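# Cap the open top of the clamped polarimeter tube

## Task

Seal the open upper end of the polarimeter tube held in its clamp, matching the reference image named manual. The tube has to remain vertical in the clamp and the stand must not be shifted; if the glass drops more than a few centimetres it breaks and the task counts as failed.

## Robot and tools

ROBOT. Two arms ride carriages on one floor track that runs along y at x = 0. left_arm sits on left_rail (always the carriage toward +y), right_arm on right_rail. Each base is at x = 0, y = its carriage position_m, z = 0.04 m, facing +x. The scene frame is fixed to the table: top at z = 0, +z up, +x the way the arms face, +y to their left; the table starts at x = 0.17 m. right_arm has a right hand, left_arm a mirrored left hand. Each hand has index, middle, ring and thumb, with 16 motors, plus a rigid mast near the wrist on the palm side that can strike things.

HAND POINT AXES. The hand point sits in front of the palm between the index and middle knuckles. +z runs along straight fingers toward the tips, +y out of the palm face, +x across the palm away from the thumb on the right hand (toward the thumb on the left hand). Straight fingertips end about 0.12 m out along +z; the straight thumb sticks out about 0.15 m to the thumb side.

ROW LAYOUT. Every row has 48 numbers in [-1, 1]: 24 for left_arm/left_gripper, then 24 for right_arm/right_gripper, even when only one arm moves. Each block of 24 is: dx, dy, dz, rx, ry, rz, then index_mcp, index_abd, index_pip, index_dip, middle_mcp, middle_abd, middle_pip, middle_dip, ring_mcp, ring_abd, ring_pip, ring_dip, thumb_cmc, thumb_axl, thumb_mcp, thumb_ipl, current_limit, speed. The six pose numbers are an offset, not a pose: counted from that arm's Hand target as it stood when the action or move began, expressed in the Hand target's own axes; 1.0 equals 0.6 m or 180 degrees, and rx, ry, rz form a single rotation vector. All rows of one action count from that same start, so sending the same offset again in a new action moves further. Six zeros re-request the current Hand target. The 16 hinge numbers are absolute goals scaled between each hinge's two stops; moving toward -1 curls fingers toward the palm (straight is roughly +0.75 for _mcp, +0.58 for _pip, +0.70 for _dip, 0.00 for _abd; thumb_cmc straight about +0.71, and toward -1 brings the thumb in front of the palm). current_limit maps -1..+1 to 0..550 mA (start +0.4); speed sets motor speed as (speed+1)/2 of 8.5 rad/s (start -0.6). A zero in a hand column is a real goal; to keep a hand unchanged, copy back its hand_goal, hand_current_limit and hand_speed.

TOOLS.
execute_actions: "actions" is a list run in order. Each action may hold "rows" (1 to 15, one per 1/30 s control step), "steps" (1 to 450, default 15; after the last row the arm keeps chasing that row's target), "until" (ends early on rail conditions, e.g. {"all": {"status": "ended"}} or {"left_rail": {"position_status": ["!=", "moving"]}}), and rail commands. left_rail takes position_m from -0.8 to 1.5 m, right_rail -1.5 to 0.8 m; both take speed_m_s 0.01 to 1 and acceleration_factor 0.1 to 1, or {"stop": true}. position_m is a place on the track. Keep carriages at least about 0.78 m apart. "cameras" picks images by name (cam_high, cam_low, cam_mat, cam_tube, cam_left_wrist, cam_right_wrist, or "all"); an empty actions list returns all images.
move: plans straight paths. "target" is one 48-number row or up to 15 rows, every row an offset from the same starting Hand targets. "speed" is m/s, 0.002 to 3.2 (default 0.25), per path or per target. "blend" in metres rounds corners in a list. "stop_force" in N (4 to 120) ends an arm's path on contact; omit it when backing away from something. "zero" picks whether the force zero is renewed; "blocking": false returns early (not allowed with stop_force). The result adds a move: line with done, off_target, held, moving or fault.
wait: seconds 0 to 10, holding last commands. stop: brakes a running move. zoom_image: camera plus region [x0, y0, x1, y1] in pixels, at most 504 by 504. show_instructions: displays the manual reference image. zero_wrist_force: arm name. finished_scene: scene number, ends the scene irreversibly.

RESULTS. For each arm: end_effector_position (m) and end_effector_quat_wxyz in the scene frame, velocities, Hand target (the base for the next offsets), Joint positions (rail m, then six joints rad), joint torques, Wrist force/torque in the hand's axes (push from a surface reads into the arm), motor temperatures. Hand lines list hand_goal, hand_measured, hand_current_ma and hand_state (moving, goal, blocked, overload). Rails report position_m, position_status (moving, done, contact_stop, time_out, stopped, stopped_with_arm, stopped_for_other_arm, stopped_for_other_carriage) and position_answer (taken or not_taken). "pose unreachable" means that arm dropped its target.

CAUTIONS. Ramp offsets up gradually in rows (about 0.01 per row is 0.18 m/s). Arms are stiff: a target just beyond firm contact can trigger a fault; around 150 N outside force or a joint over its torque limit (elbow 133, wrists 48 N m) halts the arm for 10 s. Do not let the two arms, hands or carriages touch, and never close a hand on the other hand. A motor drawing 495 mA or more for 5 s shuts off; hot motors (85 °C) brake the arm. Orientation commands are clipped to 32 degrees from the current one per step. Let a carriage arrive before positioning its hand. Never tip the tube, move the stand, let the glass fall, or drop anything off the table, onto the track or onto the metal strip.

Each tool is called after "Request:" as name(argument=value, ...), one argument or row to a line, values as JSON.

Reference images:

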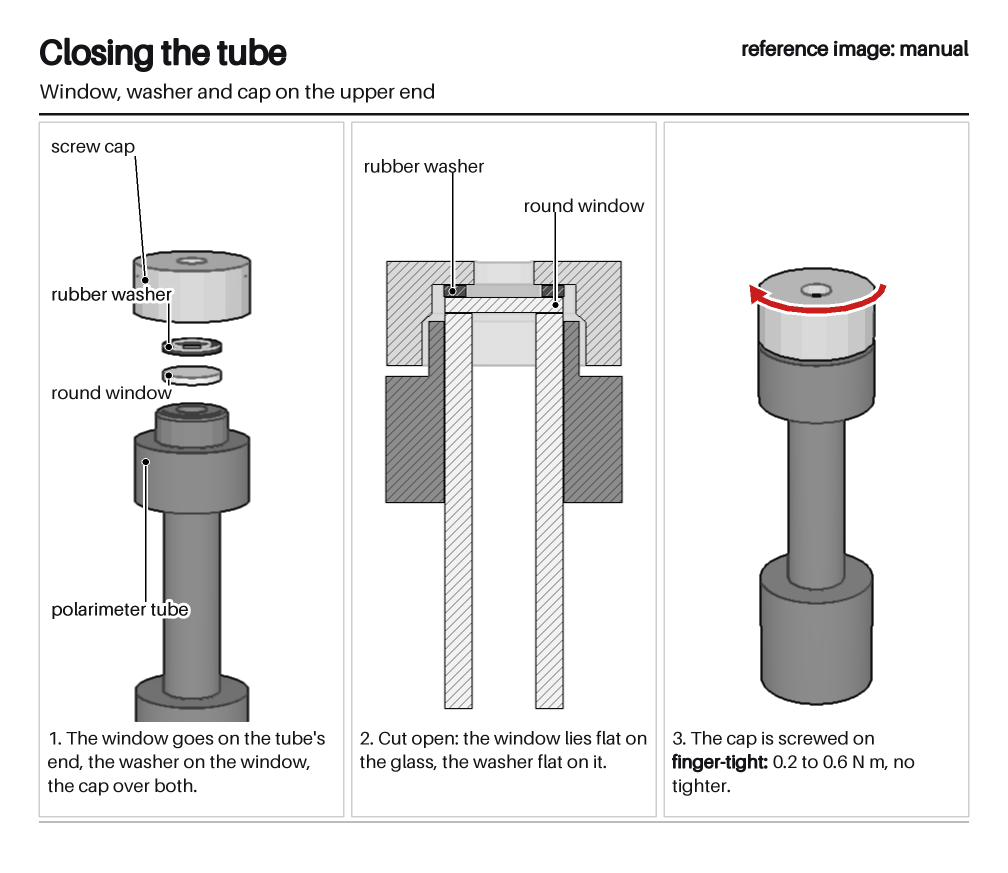

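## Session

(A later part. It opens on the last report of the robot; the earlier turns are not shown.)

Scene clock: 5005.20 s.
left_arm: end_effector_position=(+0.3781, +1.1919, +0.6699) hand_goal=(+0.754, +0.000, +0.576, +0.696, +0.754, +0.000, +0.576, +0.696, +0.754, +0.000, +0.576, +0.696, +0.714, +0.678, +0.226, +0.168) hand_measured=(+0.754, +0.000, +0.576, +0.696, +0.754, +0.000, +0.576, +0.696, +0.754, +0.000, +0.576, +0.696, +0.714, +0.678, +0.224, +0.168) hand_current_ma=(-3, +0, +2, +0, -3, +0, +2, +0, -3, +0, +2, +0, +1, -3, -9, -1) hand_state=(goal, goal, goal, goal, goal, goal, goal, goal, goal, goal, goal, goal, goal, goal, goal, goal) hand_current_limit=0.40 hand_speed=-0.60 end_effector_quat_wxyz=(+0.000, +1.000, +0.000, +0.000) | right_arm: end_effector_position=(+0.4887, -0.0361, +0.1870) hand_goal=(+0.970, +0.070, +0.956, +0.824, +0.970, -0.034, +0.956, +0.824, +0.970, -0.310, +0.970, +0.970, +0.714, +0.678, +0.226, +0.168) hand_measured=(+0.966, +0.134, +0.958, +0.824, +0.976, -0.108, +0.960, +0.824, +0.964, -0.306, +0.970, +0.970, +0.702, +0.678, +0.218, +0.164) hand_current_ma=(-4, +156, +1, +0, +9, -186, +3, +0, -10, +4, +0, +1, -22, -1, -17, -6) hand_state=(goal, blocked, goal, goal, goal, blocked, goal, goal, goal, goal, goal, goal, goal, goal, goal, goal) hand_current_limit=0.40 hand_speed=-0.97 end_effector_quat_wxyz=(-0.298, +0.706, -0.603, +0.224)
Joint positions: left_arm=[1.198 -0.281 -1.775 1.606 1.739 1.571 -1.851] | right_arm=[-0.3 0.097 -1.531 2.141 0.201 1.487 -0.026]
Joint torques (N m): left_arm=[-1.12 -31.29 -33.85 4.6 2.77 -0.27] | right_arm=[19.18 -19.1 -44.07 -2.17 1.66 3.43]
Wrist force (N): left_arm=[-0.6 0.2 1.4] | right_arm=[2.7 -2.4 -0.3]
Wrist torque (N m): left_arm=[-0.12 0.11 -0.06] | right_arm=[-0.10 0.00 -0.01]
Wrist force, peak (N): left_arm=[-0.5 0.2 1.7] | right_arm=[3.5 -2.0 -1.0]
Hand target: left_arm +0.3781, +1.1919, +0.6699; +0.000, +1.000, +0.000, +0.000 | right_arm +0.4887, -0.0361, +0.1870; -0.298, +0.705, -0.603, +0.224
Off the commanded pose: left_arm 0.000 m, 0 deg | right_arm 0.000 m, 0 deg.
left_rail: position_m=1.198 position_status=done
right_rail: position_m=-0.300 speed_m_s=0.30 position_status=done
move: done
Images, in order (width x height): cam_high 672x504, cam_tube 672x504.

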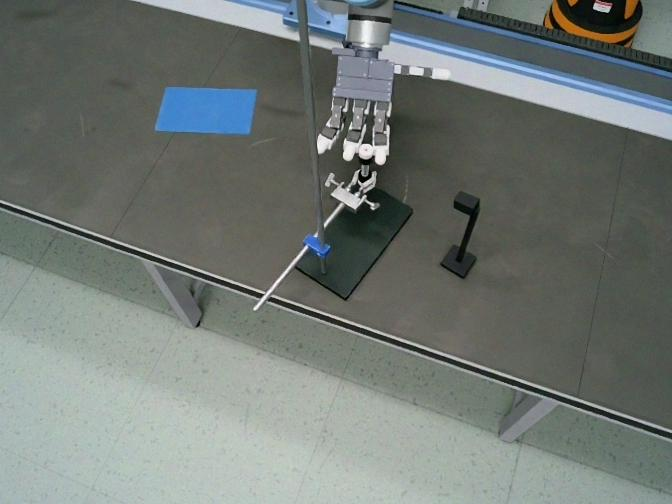

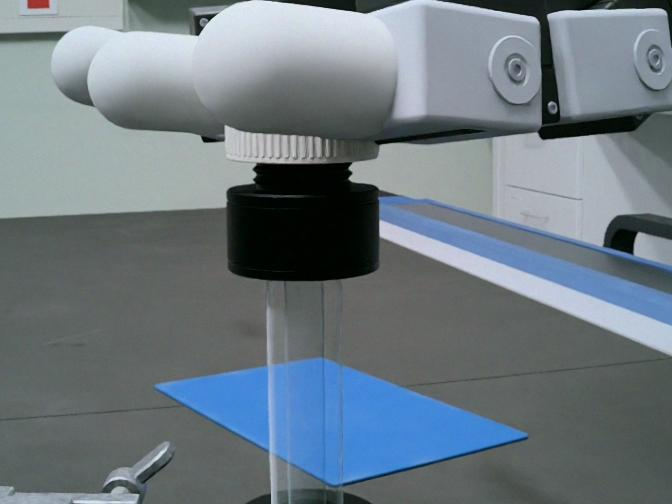

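Request:
move(
  target=[
    [0,0,0,0,0,0,0.754,0,0.576,0.696,0.754,0,0.576,0.696,0.754,0,0.576,0.696,0.714,0.678,0.226,0.168,0.4,-0.6,-0.03299,-0.00091,0.00296,0.001938,0.030689,0.032169,0.97,0.07,0.956,0.823,0.97,-0.035,0.956,0.823,0.97,-0.31,0.97,0.97,0.714,0.678,0.226,0.168,0.4,-0.97],
    [0,0,0,0,0,0,0.754,0,0.576,0.696,0.754,0,0.576,0.696,0.754,0,0.576,0.696,0.714,0.678,0.226,0.168,0.4,-0.6,-0.0653,-0.00513,0.00905,0.003876,0.061378,0.064338,0.97,0.07,0.956,0.823,0.97,-0.035,0.956,0.823,0.97,-0.31,0.97,0.97,0.714,0.678,0.226,0.168,0.4,-0.97],
    [0,0,0,0,0,0,0.754,0,0.576,0.696,0.754,0,0.576,0.696,0.754,0,0.576,0.696,0.714,0.678,0.226,0.168,0.4,-0.6,-0.09628,-0.01261,0.01815,0.005813,0.092067,0.096507,0.97,0.07,0.956,0.823,0.97,-0.035,0.956,0.823,0.97,-0.31,0.97,0.97,0.714,0.678,0.226,0.168,0.4,-0.97],
    [0,0,0,0,0,0,0.754,0,0.576,0.696,0.754,0,0.576,0.696,0.754,0,0.576,0.696,0.714,0.678,0.226,0.168,0.4,-0.6,-0.12534,-0.02318,0.03009,0.007751,0.122756,0.128676,0.97,0.07,0.956,0.823,0.97,-0.035,0.956,0.823,0.97,-0.31,0.97,0.97,0.714,0.678,0.226,0.168,0.4,-0.97],
    [0,0,0,0,0,0,0.754,0,0.576,0.696,0.754,0,0.576,0.696,0.754,0,0.576,0.696,0.714,0.678,0.226,0.168,0.4,-0.6,-0.15191,-0.03663,0.04464,0.009689,0.153444,0.160844,0.97,0.07,0.956,0.823,0.97,-0.035,0.956,0.823,0.97,-0.31,0.97,0.97,0.714,0.678,0.226,0.168,0.4,-0.97],
  ],
  speed=0.1,
  blend=0.006,
  cameras=["cam_high", "cam_tube"],
)

Request:
zoom_image(
  camera="cam_high",
  region=[350, 136, 380, 166],
)

Request:
zoom_image(
  camera="cam_tube",
  region=[200, 60, 400, 210],
)

Scene clock: 5021.70 s.
left_arm: end_effector_position=(+0.3781, +1.1919, +0.6699) hand_goal=(+0.754, +0.000, +0.576, +0.696, +0.754, +0.000, +0.576, +0.696, +0.754, +0.000, +0.576, +0.696, +0.714, +0.678, +0.226, +0.168) hand_measured=(+0.754, +0.000, +0.576, +0.696, +0.754, +0.000, +0.576, +0.696, +0.754, +0.000, +0.576, +0.696, +0.714, +0.678, +0.224, +0.168) hand_current_ma=(-3, +0, +2, +0, -3, +0, +2, +0, -3, +0, +2, +0, +1, -3, -9, -1) hand_state=(goal, goal, goal, goal, goal, goal, goal, goal, goal, goal, goal, goal, goal, goal, goal, goal) hand_current_limit=0.40 hand_speed=-0.60 end_effector_quat_wxyz=(+0.000, +1.000, +0.000, +0.000) | right_arm: end_effector_position=(+0.5068, +0.0597, +0.1868) hand_goal=(+0.970, +0.070, +0.956, +0.824, +0.970, -0.034, +0.956, +0.824, +0.970, -0.310, +0.970, +0.970, +0.714, +0.678, +0.226, +0.168) hand_measured=(+0.970, +0.134, +0.958, +0.824, +0.978, -0.110, +0.960, +0.824, +0.964, -0.306, +0.970, +0.970, +0.702, +0.678, +0.218, +0.164) hand_current_ma=(+0, +156, +1, +0, +14, -190, +4, +0, -10, +4, +0, +1, -22, -1, -17, -6) hand_state=(goal, blocked, goal, goal, goal, blocked, goal, goal, goal, goal, goal, goal, goal, goal, goal, goal) hand_current_limit=0.40 hand_speed=-0.97 end_effector_quat_wxyz=(+0.203, -0.456, +0.808, -0.312)
Joint positions: left_arm=[1.198 -0.281 -1.775 1.606 1.739 1.571 -1.851] | right_arm=[-0.3 0.452 -1.303 1.918 0.437 2.159 0.834]
Joint torques (N m): left_arm=[-1.34 -30.81 -33.88 4.7 2.69 -0.32] | right_arm=[17.64 -35.08 -42.62 7.25 3.16 2.55]
Wrist force (N): left_arm=[-0.2 0.0 0.8] | right_arm=[2.1 -2.4 0.4]
Wrist torque (N m): left_arm=[-0.09 0.04 -0.03] | right_arm=[-0.07 -0.10 -0.09]
Wrist force, peak (N): left_arm=[-0.8 0.2 1.6] | right_arm=[3.9 -2.0 -1.2]
Hand target: left_arm +0.3781, +1.1919, +0.6699; +0.000, +1.000, +0.000, +0.000 | right_arm +0.5068, +0.0597, +0.1868; +0.203, -0.456, +0.808, -0.312
Off the commanded pose: left_arm 0.000 m, 0 deg | right_arm 0.000 m, 0 deg.
left_rail: position_m=1.198 position_status=done
right_rail: position_m=-0.300 speed_m_s=0.30 position_status=done
move: done
Images, in order (width x height): cam_high 672x504, cam_tube 672x504.

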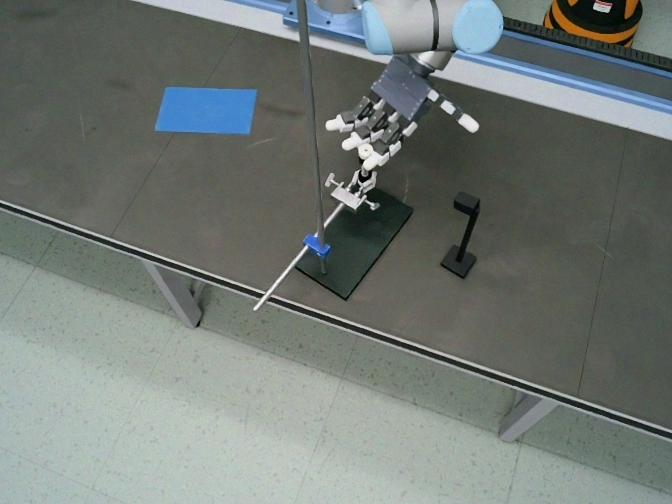

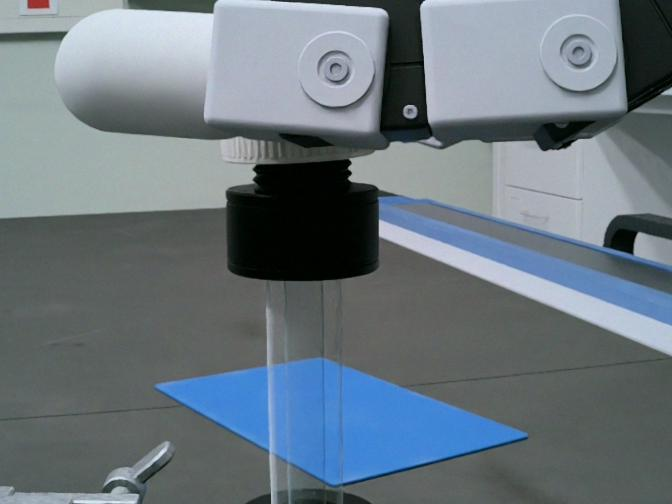

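Scaled by 16.800 from the camera's 672x504 image, which has a finer 960x720 frame.

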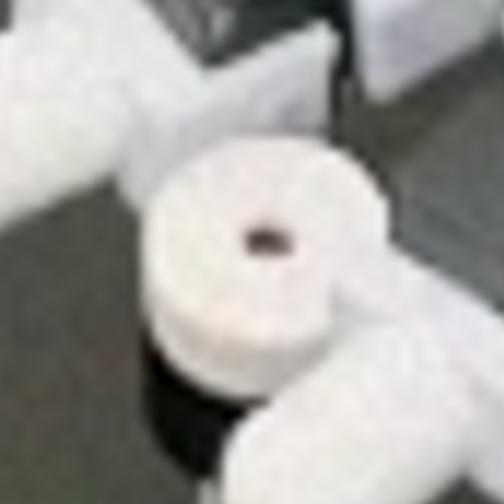

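Scaled by 2.520 from the camera's 672x504 image, which has a finer 960x720 frame.

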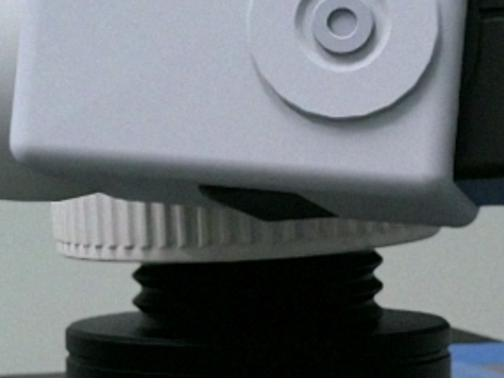

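Request:
move(
  target=[0,0,0,0,0,0,0.754,0,0.576,0.696,0.754,0,0.576,0.696,0.754,0,0.576,0.696,0.714,0.678,0.226,0.168,0.4,-0.6,0.00075,0.000918,-0.000921,0,0,0,0.97,0.07,0.956,0.823,0.97,-0.035,0.956,0.823,0.97,-0.31,0.97,0.97,0.714,0.678,0.226,0.168,0.4,-0.97],
  speed=0.005,
  cameras=["cam_high", "cam_tube"],
)

Request:
zoom_image(
  camera="cam_high",
  region=[350, 136, 380, 166],
)

Request:
zoom_image(
  camera="cam_tube",
  region=[200, 60, 400, 210],
)

Scene clock: 5027.73 s.
left_arm: end_effector_position=(+0.3781, +1.1919, +0.6699) hand_goal=(+0.754, +0.000, +0.576, +0.696, +0.754, +0.000, +0.576, +0.696, +0.754, +0.000, +0.576, +0.696, +0.714, +0.678, +0.226, +0.168) hand_measured=(+0.754, +0.000, +0.576, +0.696, +0.754, +0.000, +0.576, +0.696, +0.754, +0.000, +0.576, +0.696, +0.714, +0.678, +0.224, +0.168) hand_current_ma=(-3, +0, +2, +0, -3, +0, +2, +0, -3, +0, +2, +0, +1, -3, -9, -1) hand_state=(goal, goal, goal, goal, goal, goal, goal, goal, goal, goal, goal, goal, goal, goal, goal, goal) hand_current_limit=0.40 hand_speed=-0.60 end_effector_quat_wxyz=(+0.000, +1.000, +0.000, +0.000) | right_arm: end_effector_position=(+0.5060, +0.0597, +0.1868) hand_goal=(+0.970, +0.070, +0.956, +0.824, +0.970, -0.034, +0.956, +0.824, +0.970, -0.310, +0.970, +0.970, +0.714, +0.678, +0.226, +0.168) hand_measured=(+0.972, +0.134, +0.958, +0.824, +0.976, -0.110, +0.960, +0.824, +0.964, -0.306, +0.970, +0.970, +0.702, +0.678, +0.218, +0.164) hand_current_ma=(+2, +156, +1, +0, +10, -190, +4, +0, -10, +4, +0, +1, -22, -1, -17, -6) hand_state=(goal, blocked, goal, goal, goal, blocked, goal, goal, goal, goal, goal, goal, goal, goal, goal, goal) hand_current_limit=0.40 hand_speed=-0.97 end_effector_quat_wxyz=(+0.203, -0.456, +0.808, -0.312)
Joint positions: left_arm=[1.198 -0.281 -1.775 1.606 1.739 1.571 -1.851] | right_arm=[-0.3 0.452 -1.304 1.919 0.438 2.159 0.835]
Joint torques (N m): left_arm=[-1.79 -30.53 -34.4 4.64 2.75 -0.13] | right_arm=[16.19 -61.97 -24.7 7.23 3.23 3.07]
Wrist force (N): left_arm=[-0.2 0.4 1.1] | right_arm=[0.6 -2.7 0.4]
Wrist torque (N m): left_arm=[-0.06 0.06 -0.03] | right_arm=[-0.13 -0.16 -0.25]
Wrist force, peak (N): left_arm=[-0.9 -0.1 1.6] | right_arm=[2.3 -2.8 0.1]
Hand target: left_arm +0.3781, +1.1919, +0.6699; +0.000, +1.000, +0.000, +0.000 | right_arm +0.5059, +0.0597, +0.1868; +0.203, -0.456, +0.808, -0.312
Off the commanded pose: left_arm 0.000 m, 0 deg | right_arm 0.000 m, 0 deg.
left_rail: position_m=1.198 position_status=done
right_rail: position_m=-0.300 speed_m_s=0.30 position_status=done
move: done
Images, in order (width x height): cam_high 672x504, cam_tube 672x504.

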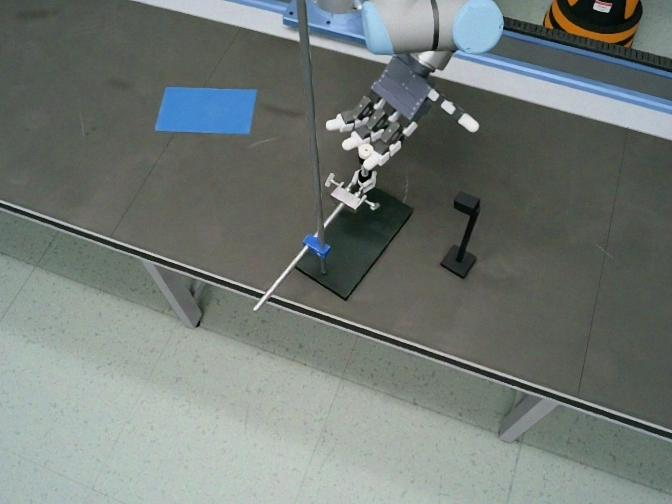

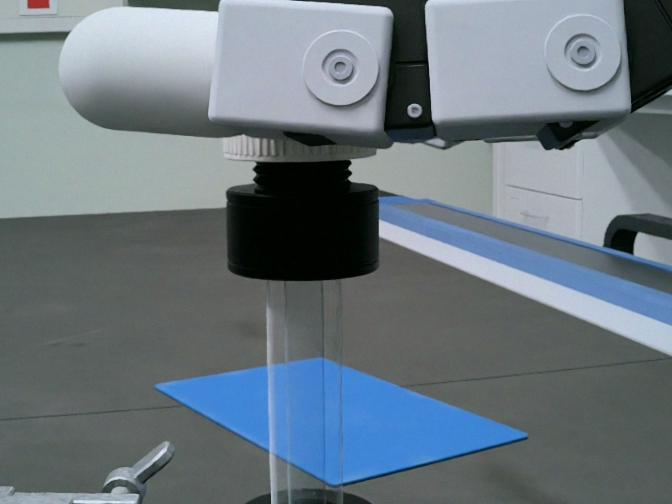

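Scaled by 16.800 from the camera's 672x504 image, which has a finer 960x720 frame.

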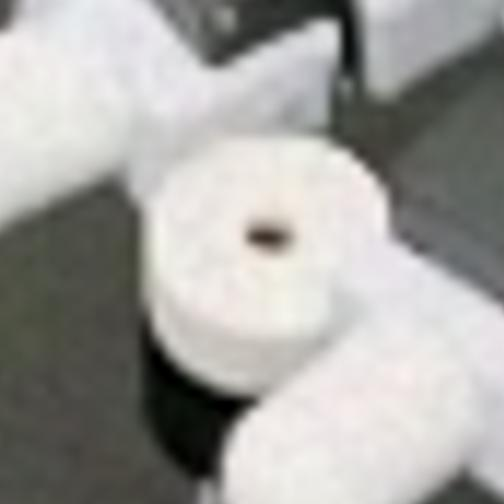

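Scaled by 2.520 from the camera's 672x504 image, which has a finer 960x720 frame.

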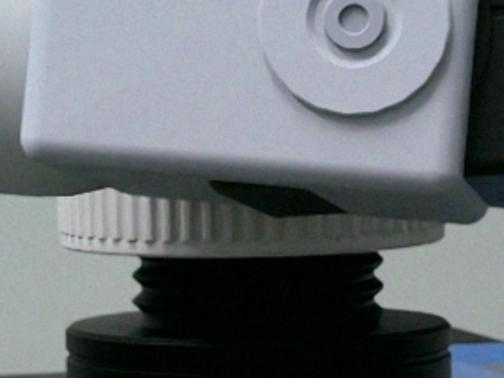

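Request:
move(
  target=[0,0,0,0,0,0,0.754,0,0.576,0.696,0.754,0,0.576,0.696,0.754,0,0.576,0.696,0.714,0.678,0.226,0.168,0.4,-0.6,0.00058,0.00071,-0.00072,0,0,0,0.97,0.07,0.956,0.823,0.97,-0.035,0.956,0.823,0.97,-0.31,0.97,0.97,0.714,0.678,0.226,0.168,0.4,-0.97],
  speed=0.005,
  cameras=["cam_high", "cam_tube"],
)

Request:
zoom_image(
  camera="cam_high",
  region=[350, 136, 380, 166],
)

Request:
zoom_image(
  camera="cam_tube",
  region=[200, 60, 400, 210],
)

Scene clock: 5037.93 s.
left_arm: end_effector_position=(+0.3781, +1.1919, +0.6699) hand_goal=(+0.754, +0.000, +0.576, +0.696, +0.754, +0.000, +0.576, +0.696, +0.754, +0.000, +0.576, +0.696, +0.714, +0.678, +0.226, +0.168) hand_measured=(+0.754, +0.000, +0.576, +0.696, +0.754, +0.000, +0.576, +0.696, +0.754, +0.000, +0.576, +0.696, +0.714, +0.678, +0.224, +0.168) hand_current_ma=(-3, +0, +2, +0, -3, +0, +2, +0, -3, +0, +2, +0, +1, -3, -9, -1) hand_state=(goal, goal, goal, goal, goal, goal, goal, goal, goal, goal, goal, goal, goal, goal, goal, goal) hand_current_limit=0.40 hand_speed=-0.60 end_effector_quat_wxyz=(+0.000, +1.000, +0.000, +0.000) | right_arm: end_effector_position=(+0.5053, +0.0597, +0.1868) hand_goal=(+0.970, +0.070, +0.956, +0.824, +0.970, -0.034, +0.956, +0.824, +0.970, -0.310, +0.970, +0.970, +0.714, +0.678, +0.226, +0.168) hand_measured=(+0.972, +0.134, +0.958, +0.824, +0.976, -0.110, +0.960, +0.824, +0.964, -0.306, +0.970, +0.970, +0.702, +0.678, +0.218, +0.164) hand_current_ma=(+2, +156, +1, +0, +9, -190, +4, +0, -10, +4, +0, +1, -22, -1, -17, -6) hand_state=(goal, blocked, goal, goal, goal, blocked, goal, goal, goal, goal, goal, goal, goal, goal, goal, goal) hand_current_limit=0.40 hand_speed=-0.97 end_effector_quat_wxyz=(+0.203, -0.456, +0.808, -0.312)
Joint positions: left_arm=[1.198 -0.281 -1.775 1.606 1.739 1.571 -1.851] | right_arm=[-0.3 0.453 -1.305 1.92 0.438 2.16 0.836]
Joint torques (N m): left_arm=[-1.45 -30.36 -34.34 4.62 2.78 -0.33] | right_arm=[15.78 -63.21 -25.79 7.23 3.34 2.88]
Wrist force (N): left_arm=[-0.3 0.0 1.2] | right_arm=[0.7 -1.9 0.5]
Wrist torque (N m): left_arm=[-0.13 0.06 -0.04] | right_arm=[-0.10 -0.14 -0.23]
Wrist force, peak (N): left_arm=[-0.8 -0.1 1.6] | right_arm=[0.8 -3.0 0.6]
Hand target: left_arm +0.3781, +1.1919, +0.6699; +0.000, +1.000, +0.000, +0.000 | right_arm +0.5052, +0.0597, +0.1868; +0.203, -0.456, +0.808, -0.312
Off the commanded pose: left_arm 0.000 m, 0 deg | right_arm 0.000 m, 0 deg.
left_rail: position_m=1.198 position_status=done
right_rail: position_m=-0.300 speed_m_s=0.30 position_status=done
move: done
Images, in order (width x height): cam_high 672x504, cam_tube 672x504.

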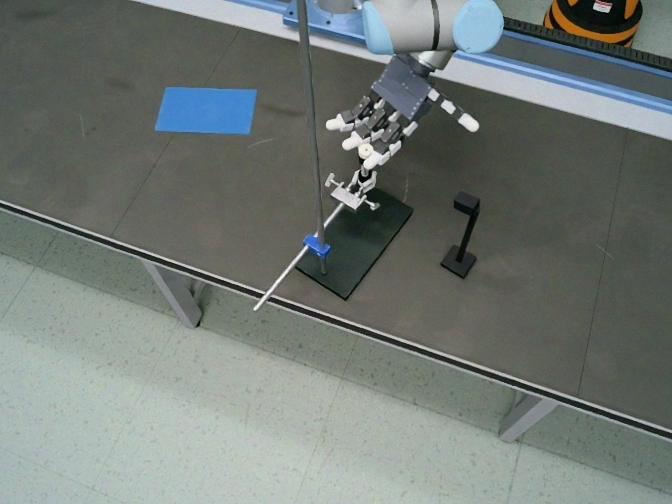

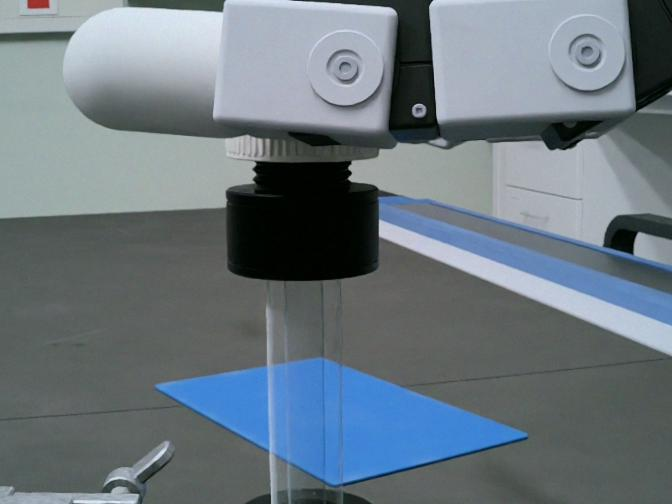

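Scaled by 16.800 from the camera's 672x504 image, which has a finer 960x720 frame.

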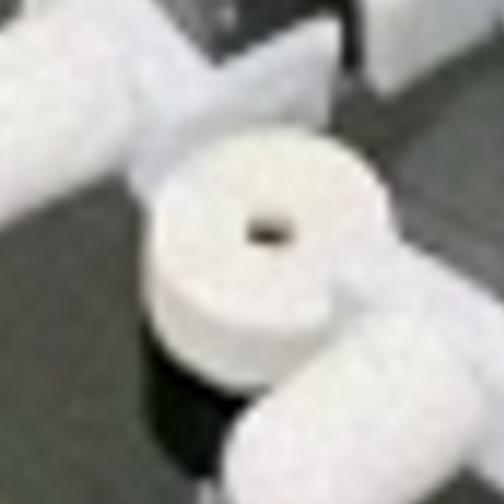

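Scaled by 2.520 from the camera's 672x504 image, which has a finer 960x720 frame.

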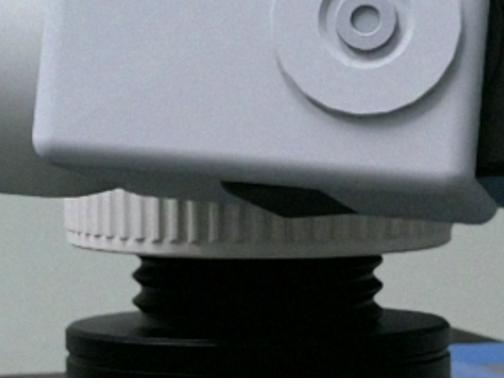

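Request:
move(
  target=[
    [0,0,0,0,0,0,0.754,0,0.576,0.696,0.754,0,0.576,0.696,0.754,0,0.576,0.696,0.714,0.678,0.226,0.168,0.4,-0.6,0.03322,-0.00255,0.000432,-0.001938,-0.030689,-0.032169,0.97,0.07,0.956,0.823,0.97,-0.035,0.956,0.823,0.97,-0.31,0.97,0.97,0.714,0.678,0.226,0.168,0.4,-0.97],
    [0,0,0,0,0,0,0.754,0,0.576,0.696,0.754,0,0.576,0.696,0.754,0,0.576,0.696,0.714,0.678,0.226,0.168,0.4,-0.6,0.06581,-0.008413,0.004061,-0.003876,-0.061378,-0.064338,0.97,0.07,0.956,0.823,0.97,-0.035,0.956,0.823,0.97,-0.31,0.97,0.97,0.714,0.678,0.226,0.168,0.4,-0.97],
    [0,0,0,0,0,0,0.754,0,0.576,0.696,0.754,0,0.576,0.696,0.754,0,0.576,0.696,0.714,0.678,0.226,0.168,0.4,-0.6,0.09714,-0.017475,0.010817,-0.005813,-0.092067,-0.096507,0.97,0.07,0.956,0.823,0.97,-0.035,0.956,0.823,0.97,-0.31,0.97,0.97,0.714,0.678,0.226,0.168,0.4,-0.97],
    [0,0,0,0,0,0,0.754,0,0.576,0.696,0.754,0,0.576,0.696,0.754,0,0.576,0.696,0.714,0.678,0.226,0.168,0.4,-0.6,0.1266,-0.029557,0.020568,-0.007751,-0.122756,-0.128676,0.97,0.07,0.956,0.823,0.97,-0.035,0.956,0.823,0.97,-0.31,0.97,0.97,0.714,0.678,0.226,0.168,0.4,-0.97],
    [0,0,0,0,0,0,0.754,0,0.576,0.696,0.754,0,0.576,0.696,0.754,0,0.576,0.696,0.714,0.678,0.226,0.168,0.4,-0.6,0.15361,-0.044426,0.033126,-0.009689,-0.153444,-0.160844,0.97,0.07,0.956,0.823,0.97,-0.035,0.956,0.823,0.97,-0.31,0.97,0.97,0.714,0.678,0.226,0.168,0.4,-0.97],
    [0,0,0,0,0,0,0.754,0,0.576,0.696,0.754,0,0.576,0.696,0.754,0,0.576,0.696,0.714,0.678,0.226,0.168,0.4,-0.6,0.17766,-0.061794,0.048246,-0.011627,-0.184133,-0.193013,0.97,0.07,0.956,0.823,0.97,-0.035,0.956,0.823,0.97,-0.31,0.97,0.97,0.714,0.678,0.226,0.168,0.4,-0.97],
    [0,0,0,0,0,0,0.754,0,0.576,0.696,0.754,0,0.576,0.696,0.754,0,0.576,0.696,0.714,0.678,0.226,0.168,0.4,-0.6,0.19826,-0.081322,0.065633,-0.013564,-0.214822,-0.225182,0.97,0.07,0.956,0.823,0.97,-0.035,0.956,0.823,0.97,-0.31,0.97,0.97,0.714,0.678,0.226,0.168,0.4,-0.97],
  ],
  speed=0.1,
  blend=0.006,
  cameras=["cam_high", "cam_tube"],
)

Request:
zoom_image(
  camera="cam_high",
  region=[350, 136, 380, 166],
)

Request:
zoom_image(
  camera="cam_tube",
  region=[200, 60, 400, 210],
)

Scene clock: 5091.33 s.
left_arm: end_effector_position=(+0.3781, +1.1919, +0.6699) hand_goal=(+0.754, +0.000, +0.576, +0.696, +0.754, +0.000, +0.576, +0.696, +0.754, +0.000, +0.576, +0.696, +0.714, +0.678, +0.226, +0.168) hand_measured=(+0.754, +0.000, +0.576, +0.696, +0.754, +0.000, +0.576, +0.696, +0.754, +0.000, +0.576, +0.696, +0.714, +0.678, +0.224, +0.168) hand_current_ma=(-3, +0, +2, +0, -3, +0, +2, +0, -3, +0, +2, +0, +1, -3, -9, -1) hand_state=(goal, goal, goal, goal, goal, goal, goal, goal, goal, goal, goal, goal, goal, goal, goal, goal) hand_current_limit=0.40 hand_speed=-0.60 end_effector_quat_wxyz=(+0.000, +1.000, +0.000, +0.000) | right_arm: end_effector_position=(+0.4996, -0.0746, +0.1868) hand_goal=(+0.970, +0.070, +0.956, +0.824, +0.970, -0.034, +0.956, +0.824, +0.970, -0.310, +0.970, +0.970, +0.714, +0.678, +0.226, +0.168) hand_measured=(+0.970, +0.134, +0.956, +0.824, +0.970, -0.110, +0.958, +0.824, +0.964, -0.306, +0.970, +0.970, +0.702, +0.678, +0.218, +0.164) hand_current_ma=(-1, +156, +0, +0, +0, -190, +1, +0, -10, +4, +0, +1, -22, -1, -17, -6) hand_state=(goal, blocked, goal, goal, goal, blocked, goal, goal, goal, goal, goal, goal, goal, goal, goal, goal) hand_current_limit=0.40 hand_speed=-0.97 end_effector_quat_wxyz=(-0.326, +0.783, -0.499, +0.180)
Joint positions: left_arm=[1.198 -0.281 -1.775 1.606 1.739 1.571 -1.851] | right_arm=[-0.3 -0.063 -1.513 2.137 0.266 1.194 -0.364]
Joint torques (N m): left_arm=[-0.81 -29.81 -34.21 4.8 2.7 -0.39] | right_arm=[-17.82 -17.64 -43.01 6.55 -3.93 -3.76]
Wrist force (N): left_arm=[-0.6 0.2 1.1] | right_arm=[1.4 -2.1 -0.2]
Wrist torque (N m): left_arm=[-0.09 0.11 -0.07] | right_arm=[-0.06 -0.19 -0.01]
Wrist force, peak (N): left_arm=[-0.5 0.7 1.6] | right_arm=[0.5 -2.8 0.3]
Hand target: left_arm +0.3781, +1.1919, +0.6699; +0.000, +1.000, +0.000, +0.000 | right_arm +0.4996, -0.0746, +0.1868; -0.326, +0.783, -0.499, +0.180
Off the commanded pose: left_arm 0.000 m, 0 deg | right_arm 0.000 m, 0 deg.
left_rail: position_m=1.198 position_status=done
right_rail: position_m=-0.300 speed_m_s=0.30 position_status=done
move: done
Images, in order (width x height): cam_high 672x504, cam_tube 672x504.

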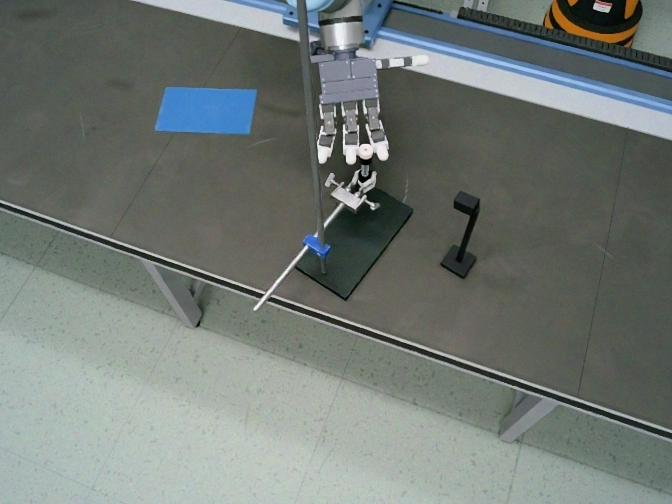

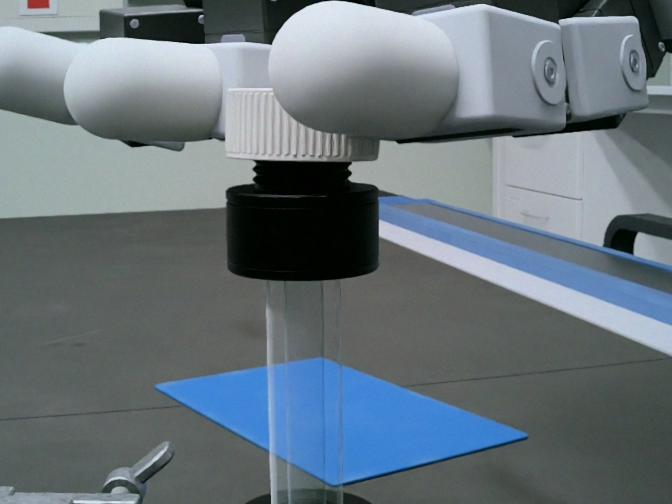

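Scaled by 16.800 from the camera's 672x504 image, which has a finer 960x720 frame.

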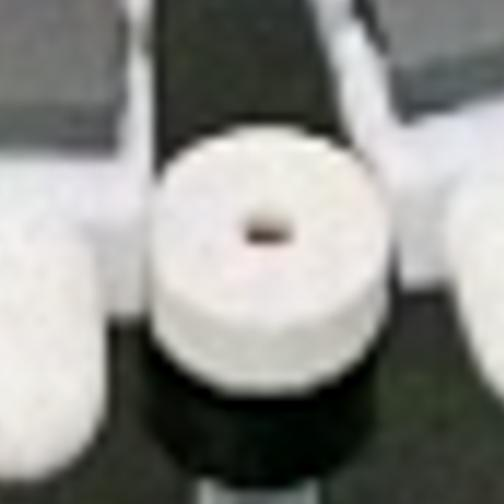

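Scaled by 2.520 from the camera's 672x504 image, which has a finer 960x720 frame.

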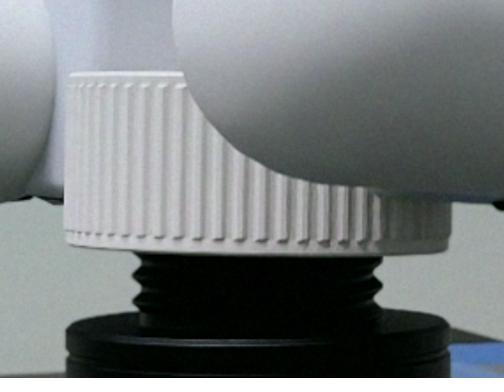

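Request:
zoom_image(
  camera="cam_tube",
  region=[215, 140, 265, 190],
)

Request:
zoom_image(
  camera="cam_tube",
  region=[280, 140, 330, 190],
)

Request:
zoom_image(
  camera="cam_tube",
  region=[340, 140, 390, 190],
)

Scaled by 10.080 from the camera's 672x504 image, which has a finer 960x720 frame.

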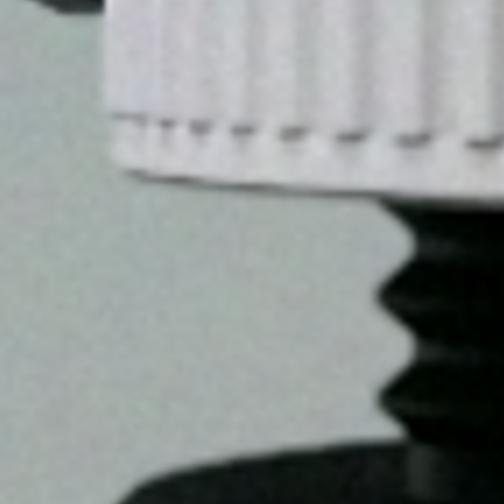

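Scaled by 10.080 from the camera's 672x504 image, which has a finer 960x720 frame.

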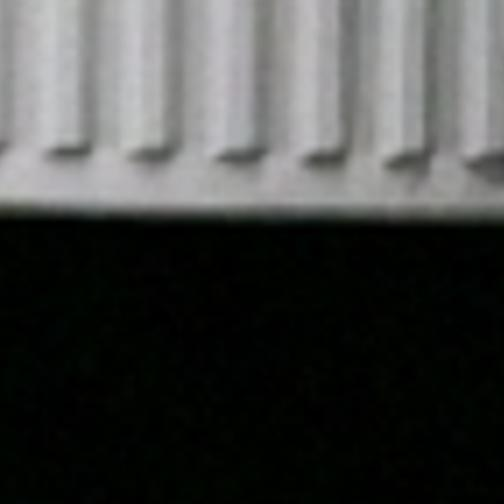

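Scaled by 10.080 from the camera's 672x504 image, which has a finer 960x720 frame.

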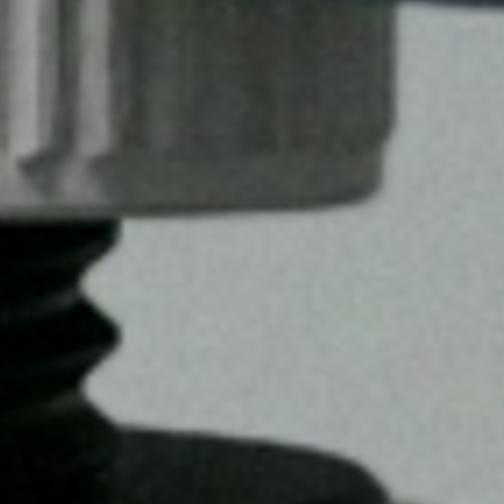

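Request:
move(
  target=[
    [0,0,0,0,0,0,0.754,0,0.576,0.696,0.754,0,0.576,0.696,0.754,0,0.576,0.696,0.714,0.678,0.226,0.168,0.4,-0.6,0,0,0,0,0,0,0.97,0.23,0.956,0.823,0.97,-0.2,0.956,0.823,0.97,-0.31,0.97,0.97,0.714,0.678,0.226,0.168,0.4,-0.97],
    [0,0,0,0,0,0,0.754,0,0.576,0.696,0.754,0,0.576,0.696,0.754,0,0.576,0.696,0.714,0.678,0.226,0.168,0.4,-0.6,-0.000218,-0.003453,-0.003619,0,0,0,0.97,0.23,0.956,0.823,0.97,-0.2,0.956,0.823,0.97,-0.31,0.97,0.97,0.714,0.678,0.226,0.168,0.4,-0.97],
    [0,0,0,0,0,0,0.754,0,0.576,0.696,0.754,0,0.576,0.696,0.754,0,0.576,0.696,0.714,0.678,0.226,0.168,0.4,-0.6,0.033,-0.006,-0.003187,-0.001938,-0.030689,-0.032169,0.97,0.23,0.956,0.823,0.97,-0.2,0.956,0.823,0.97,-0.31,0.97,0.97,0.714,0.678,0.226,0.168,0.4,-0.97],
    [0,0,0,0,0,0,0.754,0,0.576,0.696,0.754,0,0.576,0.696,0.754,0,0.576,0.696,0.714,0.678,0.226,0.168,0.4,-0.6,0.0656,-0.011866,0.000442,-0.003876,-0.061378,-0.064338,0.97,0.23,0.956,0.823,0.97,-0.2,0.956,0.823,0.97,-0.31,0.97,0.97,0.714,0.678,0.226,0.168,0.4,-0.97],
    [0,0,0,0,0,0,0.754,0,0.576,0.696,0.754,0,0.576,0.696,0.754,0,0.576,0.696,0.714,0.678,0.226,0.168,0.4,-0.6,0.09692,-0.020928,0.007198,-0.005813,-0.092067,-0.096507,0.97,0.23,0.956,0.823,0.97,-0.2,0.956,0.823,0.97,-0.31,0.97,0.97,0.714,0.678,0.226,0.168,0.4,-0.97],
    [0,0,0,0,0,0,0.754,0,0.576,0.696,0.754,0,0.576,0.696,0.754,0,0.576,0.696,0.714,0.678,0.226,0.168,0.4,-0.6,0.12638,-0.03301,0.016949,-0.007751,-0.122756,-0.128676,0.97,0.23,0.956,0.823,0.97,-0.2,0.956,0.823,0.97,-0.31,0.97,0.97,0.714,0.678,0.226,0.168,0.4,-0.97],
    [0,0,0,0,0,0,0.754,0,0.576,0.696,0.754,0,0.576,0.696,0.754,0,0.576,0.696,0.714,0.678,0.226,0.168,0.4,-0.6,0.14023,-0.040113,0.022891,-0.00872,-0.1381,-0.14476,0.97,0.23,0.956,0.823,0.97,-0.2,0.956,0.823,0.97,-0.31,0.97,0.97,0.714,0.678,0.226,0.168,0.4,-0.97],
  ],
  speed=[0.02, 0.02, 0.13, 0.13, 0.13, 0.13, 0.13],
  blend=[0, 0.001, 0.006, 0.006, 0.006, 0.006, 0],
  cameras=["cam_high", "cam_tube"],
)

Request:
zoom_image(
  camera="cam_high",
  region=[350, 136, 380, 166],
)

Request:
zoom_image(
  camera="cam_tube",
  region=[200, 60, 400, 210],
)

Scene clock: 5156.63 s.
left_arm: end_effector_position=(+0.3781, +1.1919, +0.6699) hand_goal=(+0.754, +0.000, +0.576, +0.696, +0.754, +0.000, +0.576, +0.696, +0.754, +0.000, +0.576, +0.696, +0.714, +0.678, +0.226, +0.168) hand_measured=(+0.754, +0.000, +0.576, +0.696, +0.754, +0.000, +0.576, +0.696, +0.754, +0.000, +0.576, +0.696, +0.714, +0.678, +0.224, +0.168) hand_current_ma=(-3, +0, +2, +0, -3, +0, +2, +0, -3, +0, +2, +0, +1, -3, -9, -1) hand_state=(goal, goal, goal, goal, goal, goal, goal, goal, goal, goal, goal, goal, goal, goal, goal, goal) hand_current_limit=0.40 hand_speed=-0.60 end_effector_quat_wxyz=(+0.000, +1.000, +0.000, +0.000) | right_arm: end_effector_position=(+0.5607, -0.1387, +0.1899) hand_goal=(+0.970, +0.230, +0.956, +0.824, +0.970, -0.200, +0.956, +0.824, +0.970, -0.310, +0.970, +0.970, +0.714, +0.678, +0.226, +0.168) hand_measured=(+0.962, +0.224, +0.956, +0.824, +0.962, -0.196, +0.956, +0.824, +0.964, -0.306, +0.970, +0.970, +0.702, +0.678, +0.218, +0.164) hand_current_ma=(-12, -5, +0, +0, -11, +3, +0, +0, -10, +4, +0, +1, -22, -1, -17, -6) hand_state=(goal, goal, goal, goal, goal, goal, goal, goal, goal, goal, goal, goal, goal, goal, goal, goal) hand_current_limit=0.40 hand_speed=-0.97 end_effector_quat_wxyz=(-0.365, +0.899, -0.232, +0.071)
Joint positions: left_arm=[1.198 -0.281 -1.775 1.606 1.739 1.571 -1.851] | right_arm=[-0.3 -0.235 -1.267 1.941 0.702 0.829 -1.224]
Joint torques (N m): left_arm=[-0.68 -31.81 -34.88 4.66 2.66 -0.27] | right_arm=[-19.7 -36.81 -40.39 8.46 -4.21 -3.13]
Wrist force (N): left_arm=[-0.3 0.0 1.1] | right_arm=[0.4 -1.6 0.6]
Wrist torque (N m): left_arm=[-0.11 0.06 -0.04] | right_arm=[-0.28 -0.14 -0.10]
Wrist force, peak (N): left_arm=[-1.2 -0.1 1.6] | right_arm=[1.2 -2.7 -0.6]
Hand target: left_arm +0.3781, +1.1919, +0.6699; +0.000, +1.000, +0.000, +0.000 | right_arm +0.5607, -0.1387, +0.1899; -0.365, +0.899, -0.232, +0.070
Off the commanded pose: left_arm 0.000 m, 0 deg | right_arm 0.000 m, 0 deg.
left_rail: position_m=1.198 position_status=done
right_rail: position_m=-0.300 speed_m_s=0.30 position_status=done
move: done
Images, in order (width x height): cam_high 672x504, cam_tube 672x504.

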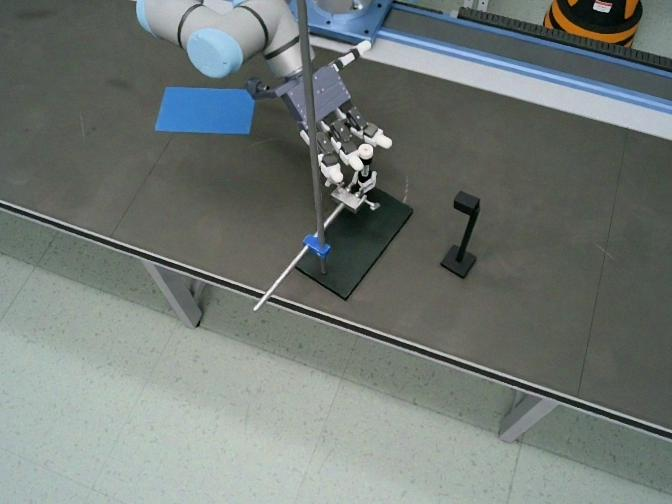

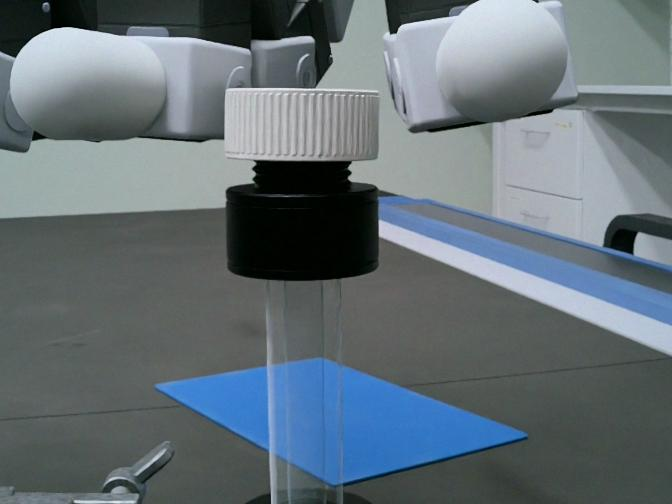

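Scaled by 16.800 from the camera's 672x504 image, which has a finer 960x720 frame.

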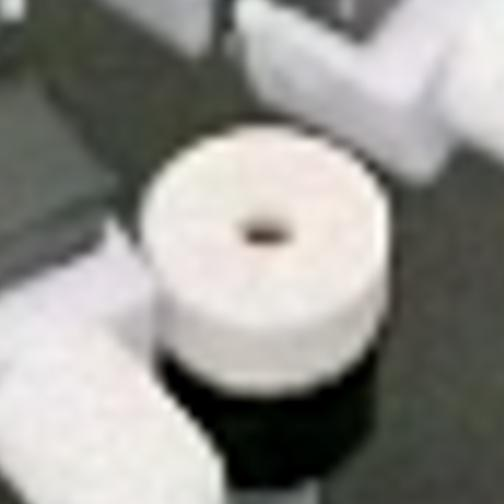

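Scaled by 2.520 from the camera's 672x504 image, which has a finer 960x720 frame.

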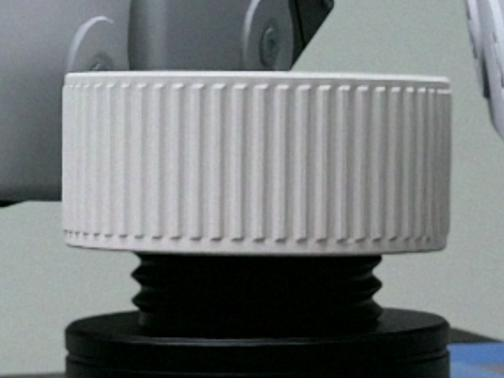

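Request:
move(
  target=[0,0,0,0,0,0,0.754,0,0.576,0.696,0.754,0,0.576,0.696,0.754,0,0.576,0.696,0.714,0.678,0.226,0.168,0.4,-0.6,0,0,0,0,0,0,0.97,0.04,0.956,0.823,0.97,-0.005,0.956,0.823,0.97,-0.31,0.97,0.97,0.714,0.678,0.226,0.168,0.4,-0.97],
  speed=0.03,
  cameras=[],
)

Request:
wait(
  seconds=1,
  cameras=["cam_tube", "cam_high"],
)

Request:
zoom_image(
  camera="cam_high",
  region=[350, 136, 380, 166],
)

Request:
zoom_image(
  camera="cam_tube",
  region=[200, 60, 400, 210],
)

Scene clock: 5167.27 s.
left_arm: end_effector_position=(+0.3781, +1.1919, +0.6699) hand_goal=(+0.754, +0.000, +0.576, +0.696, +0.754, +0.000, +0.576, +0.696, +0.754, +0.000, +0.576, +0.696, +0.714, +0.678, +0.226, +0.168) hand_measured=(+0.754, +0.000, +0.576, +0.696, +0.754, +0.000, +0.576, +0.696, +0.754, +0.000, +0.576, +0.696, +0.714, +0.678, +0.224, +0.168) hand_current_ma=(-3, +0, +2, +0, -3, +0, +2, +0, -3, +0, +2, +0, +1, -3, -9, -1) hand_state=(goal, goal, goal, goal, goal, goal, goal, goal, goal, goal, goal, goal, goal, goal, goal, goal) hand_current_limit=0.40 hand_speed=-0.60 end_effector_quat_wxyz=(+0.000, +1.000, +0.000, +0.000) | right_arm: end_effector_position=(+0.5607, -0.1387, +0.1899) hand_goal=(+0.970, +0.040, +0.956, +0.824, +0.970, -0.004, +0.956, +0.824, +0.970, -0.310, +0.970, +0.970, +0.714, +0.678, +0.226, +0.168) hand_measured=(+0.962, +0.140, +0.956, +0.824, +0.962, -0.110, +0.956, +0.824, +0.964, -0.306, +0.970, +0.970, +0.702, +0.678, +0.218, +0.164) hand_current_ma=(-12, +52, +0, +0, -11, -52, +0, +0, -10, +4, +0, +1, -22, -1, -17, -6) hand_state=(goal, moving, goal, goal, goal, moving, goal, goal, goal, goal, goal, goal, goal, goal, goal, goal) hand_current_limit=0.40 hand_speed=-0.97 end_effector_quat_wxyz=(-0.365, +0.899, -0.232, +0.070)
Joint positions: left_arm=[1.198 -0.281 -1.775 1.606 1.739 1.571 -1.851] | right_arm=[-0.3 -0.235 -1.267 1.941 0.702 0.829 -1.224]
Joint torques (N m): left_arm=[-1.1 -30.75 -34.78 4.69 2.76 -0.39] | right_arm=[-19.42 -37.42 -40.21 8.34 -4.06 -3.58]
Wrist force (N): left_arm=[-0.7 0.0 1.0] | right_arm=[0.4 -1.6 0.9]
Wrist torque (N m): left_arm=[-0.10 0.12 -0.07] | right_arm=[-0.29 -0.11 -0.09]
Wrist force, peak (N): left_arm=[-0.9 -0.3 1.5] | right_arm=[0.4 -1.8 0.9]
Hand target: left_arm +0.3781, +1.1919, +0.6699; +0.000, +1.000, +0.000, +0.000 | right_arm +0.5607, -0.1387, +0.1899; -0.365, +0.899, -0.232, +0.070
Off the commanded pose: left_arm 0.000 m, 0 deg | right_arm 0.000 m, 0 deg.
left_rail: position_m=1.198 position_status=done
right_rail: position_m=-0.300 speed_m_s=0.30 position_status=done
move: done
No camera images: "cameras" was empty.

Scene clock: 5168.27 s.
left_arm: end_effector_position=(+0.3781, +1.1919, +0.6699) hand_goal=(+0.754, +0.000, +0.576, +0.696, +0.754, +0.000, +0.576, +0.696, +0.754, +0.000, +0.576, +0.696, +0.714, +0.678, +0.226, +0.168) hand_measured=(+0.754, +0.000, +0.576, +0.696, +0.754, +0.000, +0.576, +0.696, +0.754, +0.000, +0.576, +0.696, +0.714, +0.678, +0.224, +0.168) hand_current_ma=(-3, +0, +2, +0, -3, +0, +2, +0, -3, +0, +2, +0, +1, -3, -9, -1) hand_state=(goal, goal, goal, goal, goal, goal, goal, goal, goal, goal, goal, goal, goal, goal, goal, goal) hand_current_limit=0.40 hand_speed=-0.60 end_effector_quat_wxyz=(+0.000, +1.000, +0.000, +0.000) | right_arm: end_effector_position=(+0.5607, -0.1387, +0.1899) hand_goal=(+0.970, +0.040, +0.956, +0.824, +0.970, -0.004, +0.956, +0.824, +0.970, -0.310, +0.970, +0.970, +0.714, +0.678, +0.226, +0.168) hand_measured=(+0.962, +0.136, +0.956, +0.824, +0.962, -0.104, +0.956, +0.824, +0.964, -0.306, +0.970, +0.970, +0.702, +0.678, +0.218, +0.164) hand_current_ma=(-12, +263, +0, +0, -11, -275, +0, +0, -10, +4, +0, +1, -22, -1, -17, -6) hand_state=(goal, blocked, goal, goal, goal, blocked, goal, goal, goal, goal, goal, goal, goal, goal, goal, goal) hand_current_limit=0.40 hand_speed=-0.97 end_effector_quat_wxyz=(-0.365, +0.899, -0.232, +0.070)
Joint positions: left_arm=[1.198 -0.281 -1.775 1.606 1.739 1.571 -1.851] | right_arm=[-0.3 -0.235 -1.267 1.941 0.702 0.829 -1.224]
Joint torques (N m): left_arm=[-1.62 -30.03 -33.76 4.75 2.72 -0.44] | right_arm=[-17.88 -35.9 -39.71 8.31 -4.23 -3.66]
Wrist force (N): left_arm=[-0.5 0.5 1.2] | right_arm=[0.7 -1.2 0.8]
Wrist torque (N m): left_arm=[-0.06 0.09 -0.07] | right_arm=[-0.22 -0.07 -0.05]
Wrist force, peak (N): left_arm=[-0.1 -0.3 1.7] | right_arm=[1.1 -1.9 0.4]
Hand target: left_arm +0.3781, +1.1919, +0.6699; +0.000, +1.000, +0.000, +0.000 | right_arm +0.5607, -0.1387, +0.1899; -0.365, +0.899, -0.232, +0.070
Off the commanded pose: left_arm 0.000 m, 0 deg | right_arm 0.000 m, 0 deg.
left_rail: position_m=1.198 position_status=done
right_rail: position_m=-0.300 speed_m_s=0.30 position_status=done
wait: 1.00 s
Images, in order (width x height): cam_high 672x504, cam_tube 672x504.

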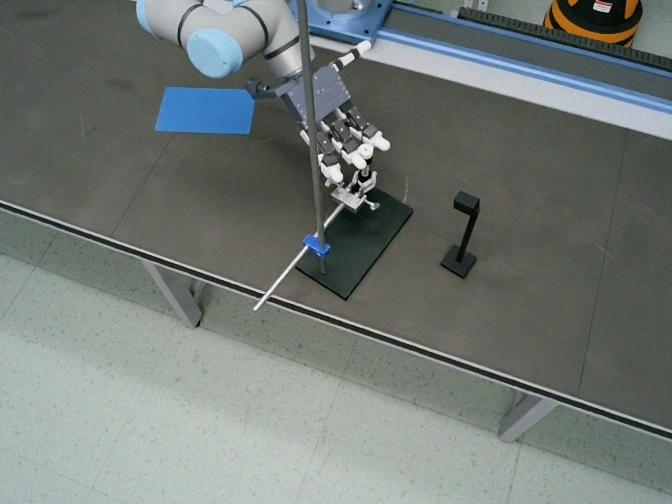

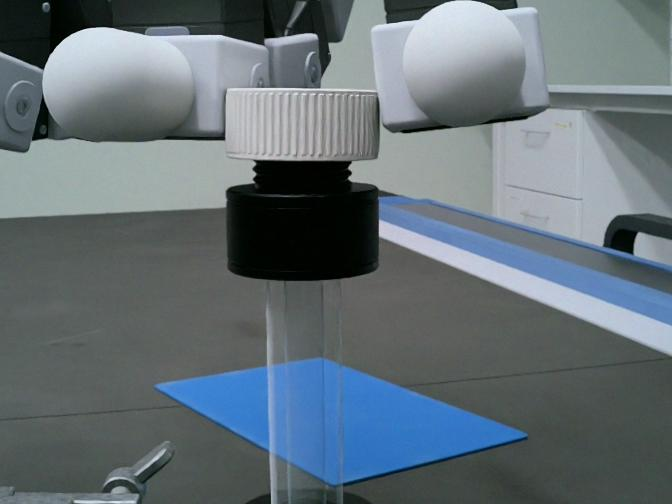

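Scaled by 16.800 from the camera's 672x504 image, which has a finer 960x720 frame.

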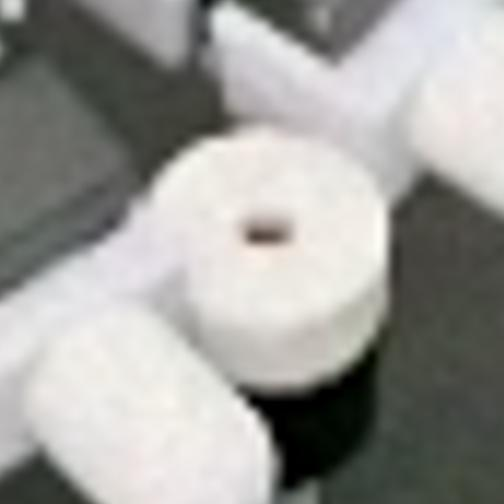

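Scaled by 2.520 from the camera's 672x504 image, which has a finer 960x720 frame.

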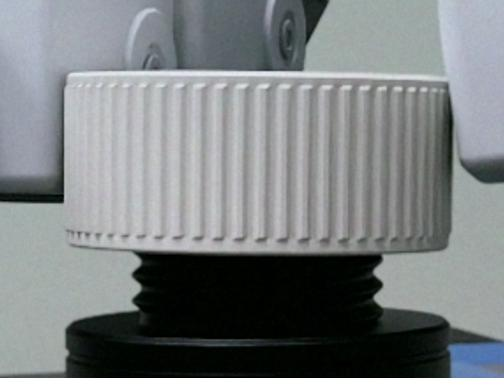

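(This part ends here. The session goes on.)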